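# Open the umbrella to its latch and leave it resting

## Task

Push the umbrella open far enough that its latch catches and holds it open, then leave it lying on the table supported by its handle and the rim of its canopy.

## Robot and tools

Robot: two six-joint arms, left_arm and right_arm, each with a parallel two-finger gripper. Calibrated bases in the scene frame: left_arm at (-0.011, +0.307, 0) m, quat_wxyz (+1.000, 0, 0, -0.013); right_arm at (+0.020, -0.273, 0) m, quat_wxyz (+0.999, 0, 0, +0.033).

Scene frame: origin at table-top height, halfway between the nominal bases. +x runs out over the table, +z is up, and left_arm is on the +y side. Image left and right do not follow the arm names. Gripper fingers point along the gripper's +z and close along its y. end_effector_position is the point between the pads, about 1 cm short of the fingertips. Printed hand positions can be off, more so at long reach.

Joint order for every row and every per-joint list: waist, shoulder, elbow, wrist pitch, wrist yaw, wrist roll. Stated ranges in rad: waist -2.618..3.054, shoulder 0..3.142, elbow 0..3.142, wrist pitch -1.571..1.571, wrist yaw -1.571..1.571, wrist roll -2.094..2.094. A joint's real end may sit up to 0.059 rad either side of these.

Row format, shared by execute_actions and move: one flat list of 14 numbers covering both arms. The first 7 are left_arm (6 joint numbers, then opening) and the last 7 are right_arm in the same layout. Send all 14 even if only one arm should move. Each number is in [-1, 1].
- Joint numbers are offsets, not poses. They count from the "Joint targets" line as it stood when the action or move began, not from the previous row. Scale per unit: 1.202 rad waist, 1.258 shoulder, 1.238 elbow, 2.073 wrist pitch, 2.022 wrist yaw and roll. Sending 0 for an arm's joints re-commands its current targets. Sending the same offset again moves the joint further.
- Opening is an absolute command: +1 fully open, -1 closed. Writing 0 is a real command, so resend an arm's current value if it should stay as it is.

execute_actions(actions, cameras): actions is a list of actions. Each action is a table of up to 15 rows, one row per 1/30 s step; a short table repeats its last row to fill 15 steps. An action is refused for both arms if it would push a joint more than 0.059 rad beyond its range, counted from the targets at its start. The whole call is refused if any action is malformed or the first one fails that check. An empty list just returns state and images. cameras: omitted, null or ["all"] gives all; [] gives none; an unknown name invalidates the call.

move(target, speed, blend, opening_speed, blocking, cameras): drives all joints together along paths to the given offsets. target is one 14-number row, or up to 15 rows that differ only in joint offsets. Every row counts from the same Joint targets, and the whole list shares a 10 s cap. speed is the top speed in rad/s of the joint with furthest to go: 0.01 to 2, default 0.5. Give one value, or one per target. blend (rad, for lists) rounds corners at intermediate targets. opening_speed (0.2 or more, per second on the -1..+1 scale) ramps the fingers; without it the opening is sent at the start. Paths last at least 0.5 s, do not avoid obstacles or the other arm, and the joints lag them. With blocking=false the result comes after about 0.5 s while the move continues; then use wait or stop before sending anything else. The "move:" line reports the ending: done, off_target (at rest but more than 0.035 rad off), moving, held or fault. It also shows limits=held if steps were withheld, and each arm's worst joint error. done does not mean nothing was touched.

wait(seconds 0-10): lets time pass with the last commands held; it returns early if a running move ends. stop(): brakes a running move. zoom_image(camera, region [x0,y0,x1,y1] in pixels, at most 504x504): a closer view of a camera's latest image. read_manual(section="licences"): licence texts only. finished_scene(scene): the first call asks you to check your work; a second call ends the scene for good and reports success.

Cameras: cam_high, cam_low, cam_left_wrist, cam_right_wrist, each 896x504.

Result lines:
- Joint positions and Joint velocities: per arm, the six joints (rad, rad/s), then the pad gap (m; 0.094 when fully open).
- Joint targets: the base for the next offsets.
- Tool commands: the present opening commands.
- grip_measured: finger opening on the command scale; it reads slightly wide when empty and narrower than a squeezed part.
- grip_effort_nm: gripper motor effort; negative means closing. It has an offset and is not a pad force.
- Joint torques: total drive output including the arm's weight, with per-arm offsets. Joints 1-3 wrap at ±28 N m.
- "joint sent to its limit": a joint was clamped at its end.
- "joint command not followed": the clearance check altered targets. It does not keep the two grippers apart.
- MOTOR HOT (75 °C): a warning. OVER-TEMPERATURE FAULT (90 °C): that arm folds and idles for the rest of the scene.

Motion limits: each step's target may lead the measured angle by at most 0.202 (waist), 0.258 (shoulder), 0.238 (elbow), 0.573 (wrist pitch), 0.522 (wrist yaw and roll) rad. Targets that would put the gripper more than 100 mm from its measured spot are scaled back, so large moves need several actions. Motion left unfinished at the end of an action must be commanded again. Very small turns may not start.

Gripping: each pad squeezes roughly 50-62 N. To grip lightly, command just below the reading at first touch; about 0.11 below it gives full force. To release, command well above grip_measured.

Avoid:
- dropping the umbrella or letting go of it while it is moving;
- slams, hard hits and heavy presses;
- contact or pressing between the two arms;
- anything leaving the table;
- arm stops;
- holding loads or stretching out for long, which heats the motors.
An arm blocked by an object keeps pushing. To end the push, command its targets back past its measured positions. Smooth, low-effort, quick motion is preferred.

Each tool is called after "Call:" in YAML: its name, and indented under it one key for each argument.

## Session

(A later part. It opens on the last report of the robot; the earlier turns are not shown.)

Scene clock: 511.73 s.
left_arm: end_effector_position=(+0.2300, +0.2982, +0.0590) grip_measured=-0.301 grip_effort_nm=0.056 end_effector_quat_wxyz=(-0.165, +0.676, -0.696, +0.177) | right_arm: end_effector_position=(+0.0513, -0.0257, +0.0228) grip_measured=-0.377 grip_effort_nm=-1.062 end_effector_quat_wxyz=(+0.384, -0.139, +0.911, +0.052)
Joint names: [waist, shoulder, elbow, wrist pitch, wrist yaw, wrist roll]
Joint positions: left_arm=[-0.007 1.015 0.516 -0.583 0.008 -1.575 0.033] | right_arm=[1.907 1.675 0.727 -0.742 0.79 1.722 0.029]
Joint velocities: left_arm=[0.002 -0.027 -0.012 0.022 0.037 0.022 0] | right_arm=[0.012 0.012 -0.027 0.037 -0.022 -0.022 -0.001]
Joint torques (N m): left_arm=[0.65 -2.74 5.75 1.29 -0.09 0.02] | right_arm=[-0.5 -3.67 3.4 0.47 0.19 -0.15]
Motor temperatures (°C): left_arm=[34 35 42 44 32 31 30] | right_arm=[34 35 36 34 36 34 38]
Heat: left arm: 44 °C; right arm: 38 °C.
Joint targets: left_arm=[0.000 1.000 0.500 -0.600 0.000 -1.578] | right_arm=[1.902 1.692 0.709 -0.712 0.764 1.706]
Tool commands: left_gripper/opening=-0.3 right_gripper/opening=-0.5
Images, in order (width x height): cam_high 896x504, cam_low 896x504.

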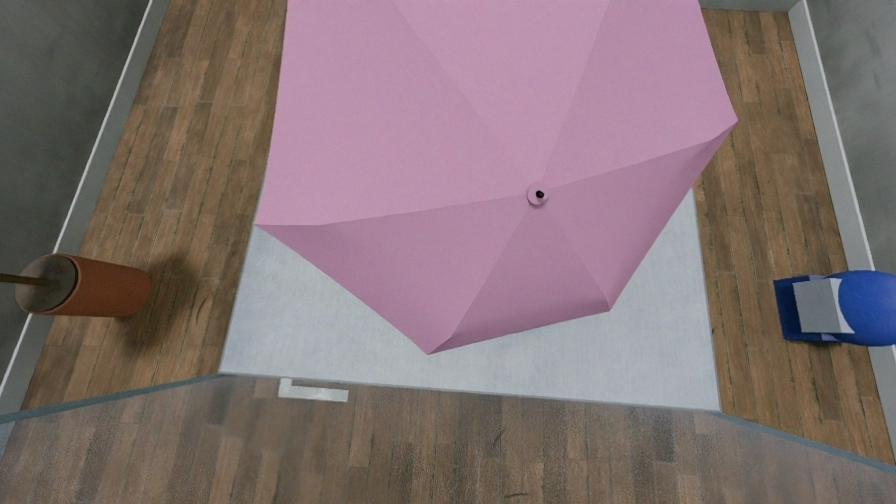

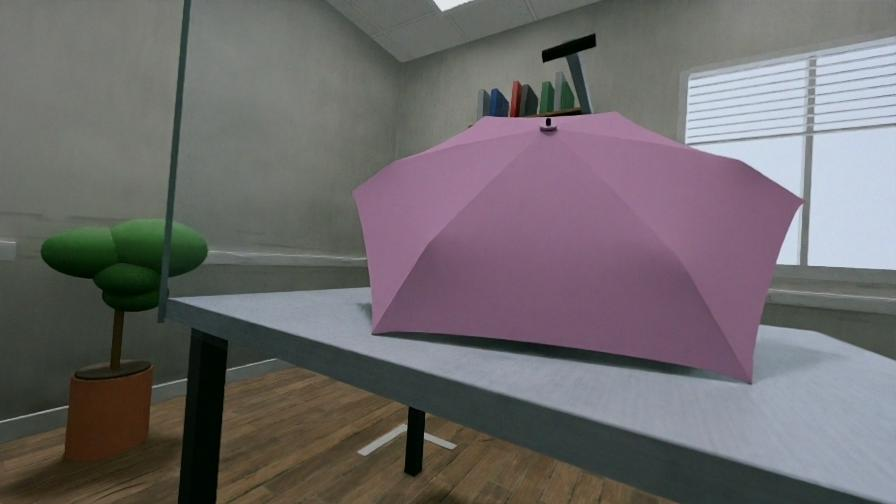

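Call:
move:
  target: [0, 0, 0, 0, 0, 0, -0.3, 0, 0, 0, 0, 0, 0, 0.2]
  opening_speed: 0.5

Scene clock: 515.37 s.
left_arm: end_effector_position=(+0.2300, +0.2982, +0.0590) grip_measured=-0.301 grip_effort_nm=0.061 end_effector_quat_wxyz=(-0.165, +0.676, -0.696, +0.177) | right_arm: end_effector_position=(+0.0467, -0.0243, +0.0180) grip_measured=+0.198 grip_effort_nm=0.085 end_effector_quat_wxyz=(+0.369, -0.138, +0.917, +0.054)
Joint names: [waist, shoulder, elbow, wrist pitch, wrist yaw, wrist roll]
Joint positions: left_arm=[-0.007 1.015 0.516 -0.583 0.008 -1.575 0.033] | right_arm=[1.907 1.678 0.727 -0.723 0.759 1.717 0.056]
Joint velocities: left_arm=[-0.007 -0.012 0.002 0.022 -0.007 -0.022 0] | right_arm=[-0.012 0.012 0.027 -0.022 -0.007 0.051 0.001]
Joint torques (N m): left_arm=[0.65 -2.7 5.75 1.29 -0.09 0.02] | right_arm=[-0.5 -3.95 3.41 0.3 0.49 -0.08]
Motor temperatures (°C): left_arm=[34 35 42 44 32 31 30] | right_arm=[34 35 36 34 36 34 38]
Heat: left arm: 44 °C; right arm: 38 °C.
Joint targets: left_arm=[0.000 1.000 0.500 -0.600 0.000 -1.578] | right_arm=[1.902 1.692 0.709 -0.712 0.764 1.706]
move: done

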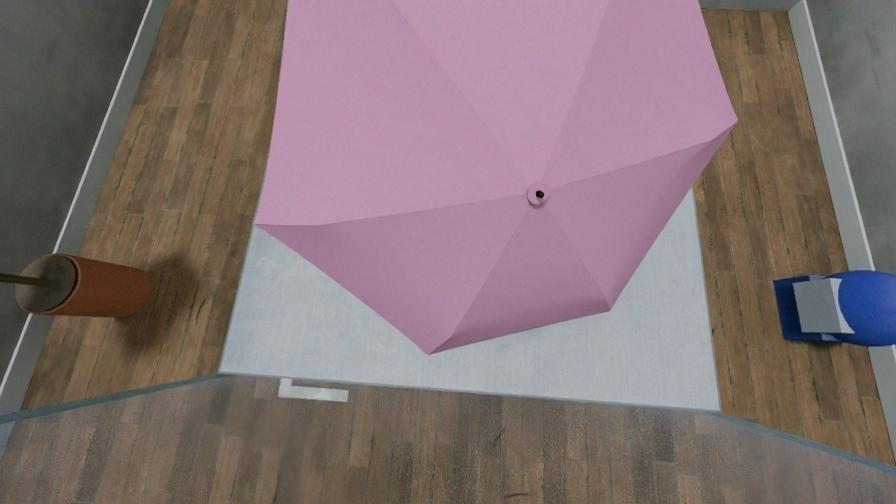

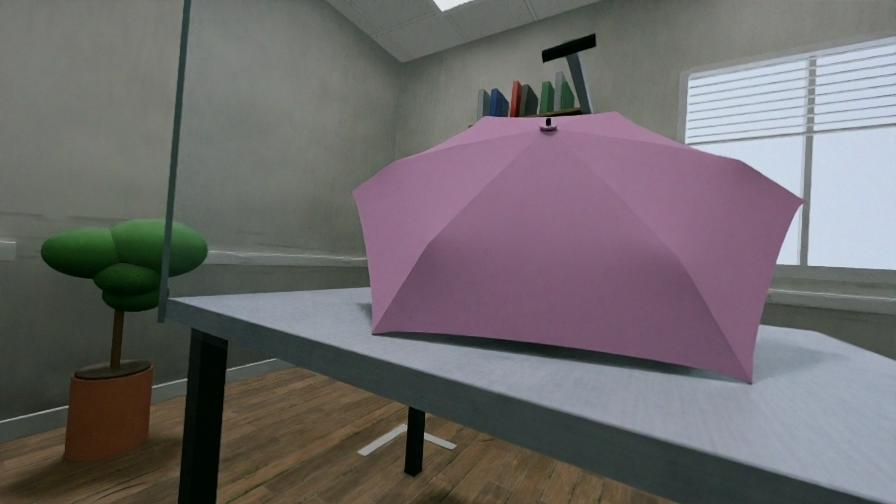

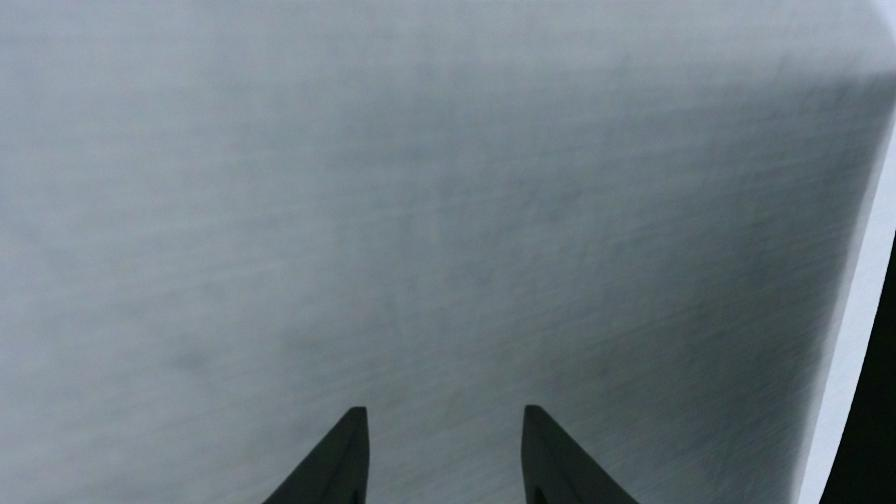

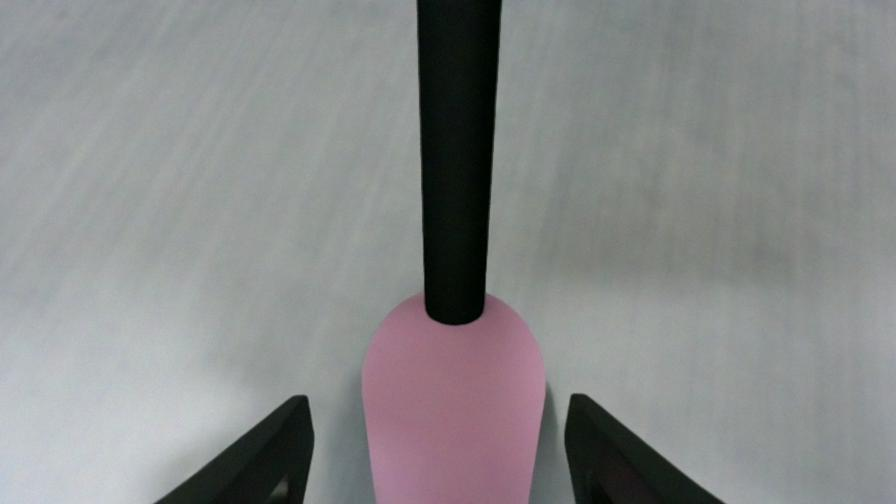

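Call:
move:
  target: [0, 0, 0, 0, 0, 0, -0.3, 0.1481, -0.0437, 0.1502, -0.1746, -0.0183, 0.1207, 0.2]
  speed: 0.3

Scene clock: 526.43 s.
left_arm: end_effector_position=(+0.2300, +0.2982, +0.0590) grip_measured=-0.301 grip_effort_nm=0.061 end_effector_quat_wxyz=(-0.165, +0.676, -0.696, +0.177) | right_arm: end_effector_position=(+0.0080, -0.0379, +0.0537) grip_measured=+0.198 grip_effort_nm=0.085 end_effector_quat_wxyz=(+0.369, -0.141, +0.917, +0.048)
Joint names: [waist, shoulder, elbow, wrist pitch, wrist yaw, wrist roll]
Joint positions: left_arm=[-0.007 1.015 0.516 -0.583 0.008 -1.575 0.033] | right_arm=[2.076 1.659 0.871 -1.05 0.724 1.939 0.056]
Joint velocities: left_arm=[-0.002 0.022 0.002 -0.022 -0.051 0.007 -0.001] | right_arm=[-0.012 0.012 0.022 0.007 -0.051 0.007 -0.002]
Joint torques (N m): left_arm=[0.65 -2.71 5.75 1.3 -0.09 0.02] | right_arm=[0.4 -6.79 7.25 -0.28 0.45 0.13]
Motor temperatures (°C): left_arm=[34 35 41 43 32 31 30] | right_arm=[34 35 35 34 36 34 37]
Heat: left arm: 43 °C; right arm: 37 °C.
Joint targets: left_arm=[0.000 1.000 0.500 -0.600 0.000 -1.578] | right_arm=[2.080 1.637 0.895 -1.074 0.727 1.950]
move: done

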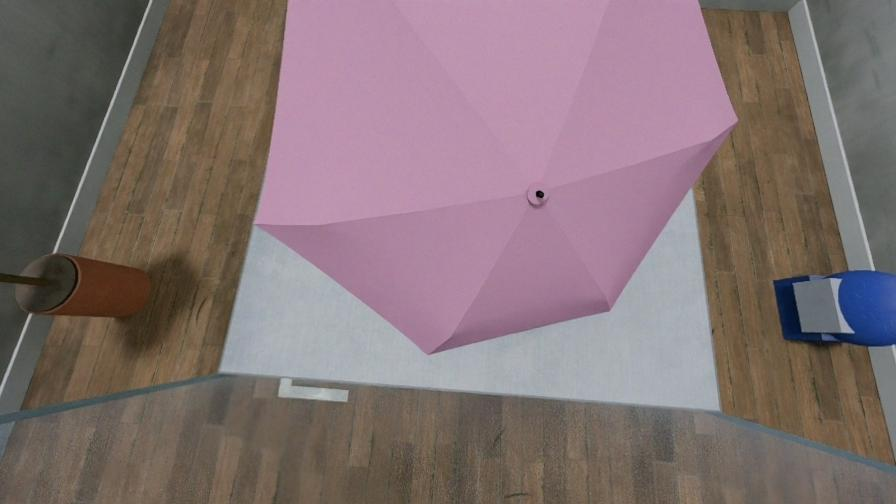

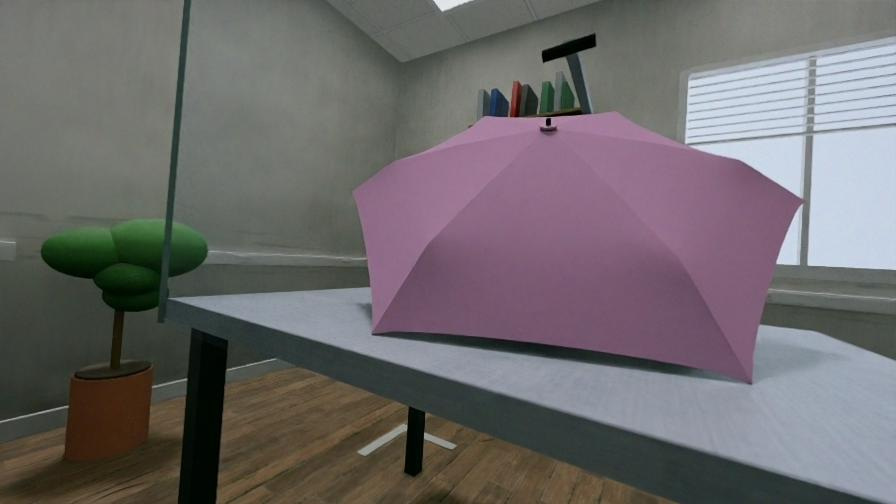

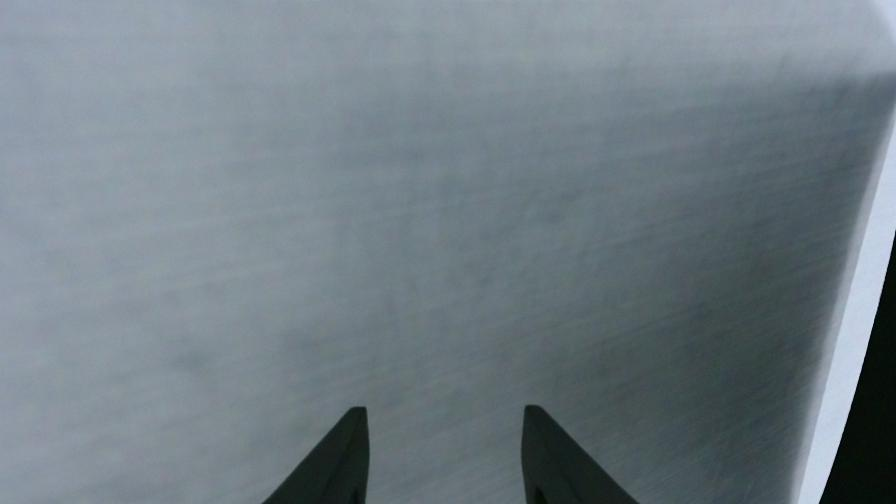

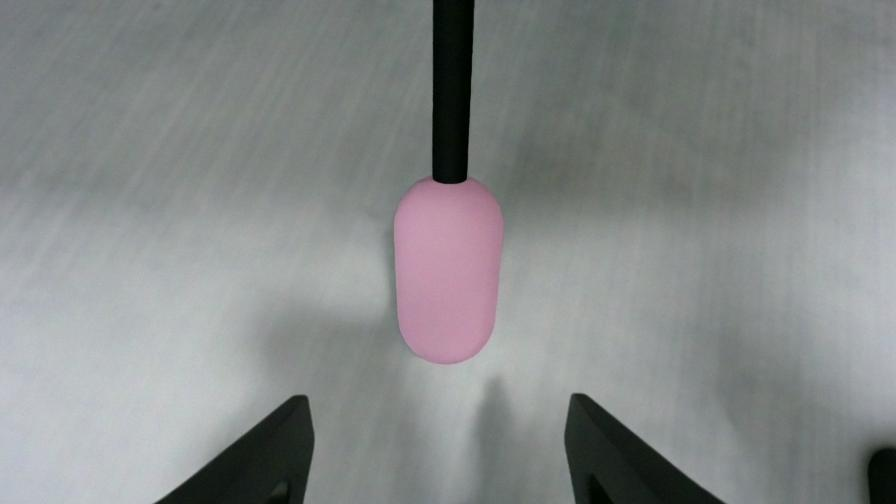

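Call:
finished_scene:
  scene: 2

This call ended nothing. Check each condition of the task against the scene as it is now, look again where you are not sure, and mend what is not met. Then call finished_scene again.

Call:
finished_scene:
  scene: 2

The scene is finished: the task was done.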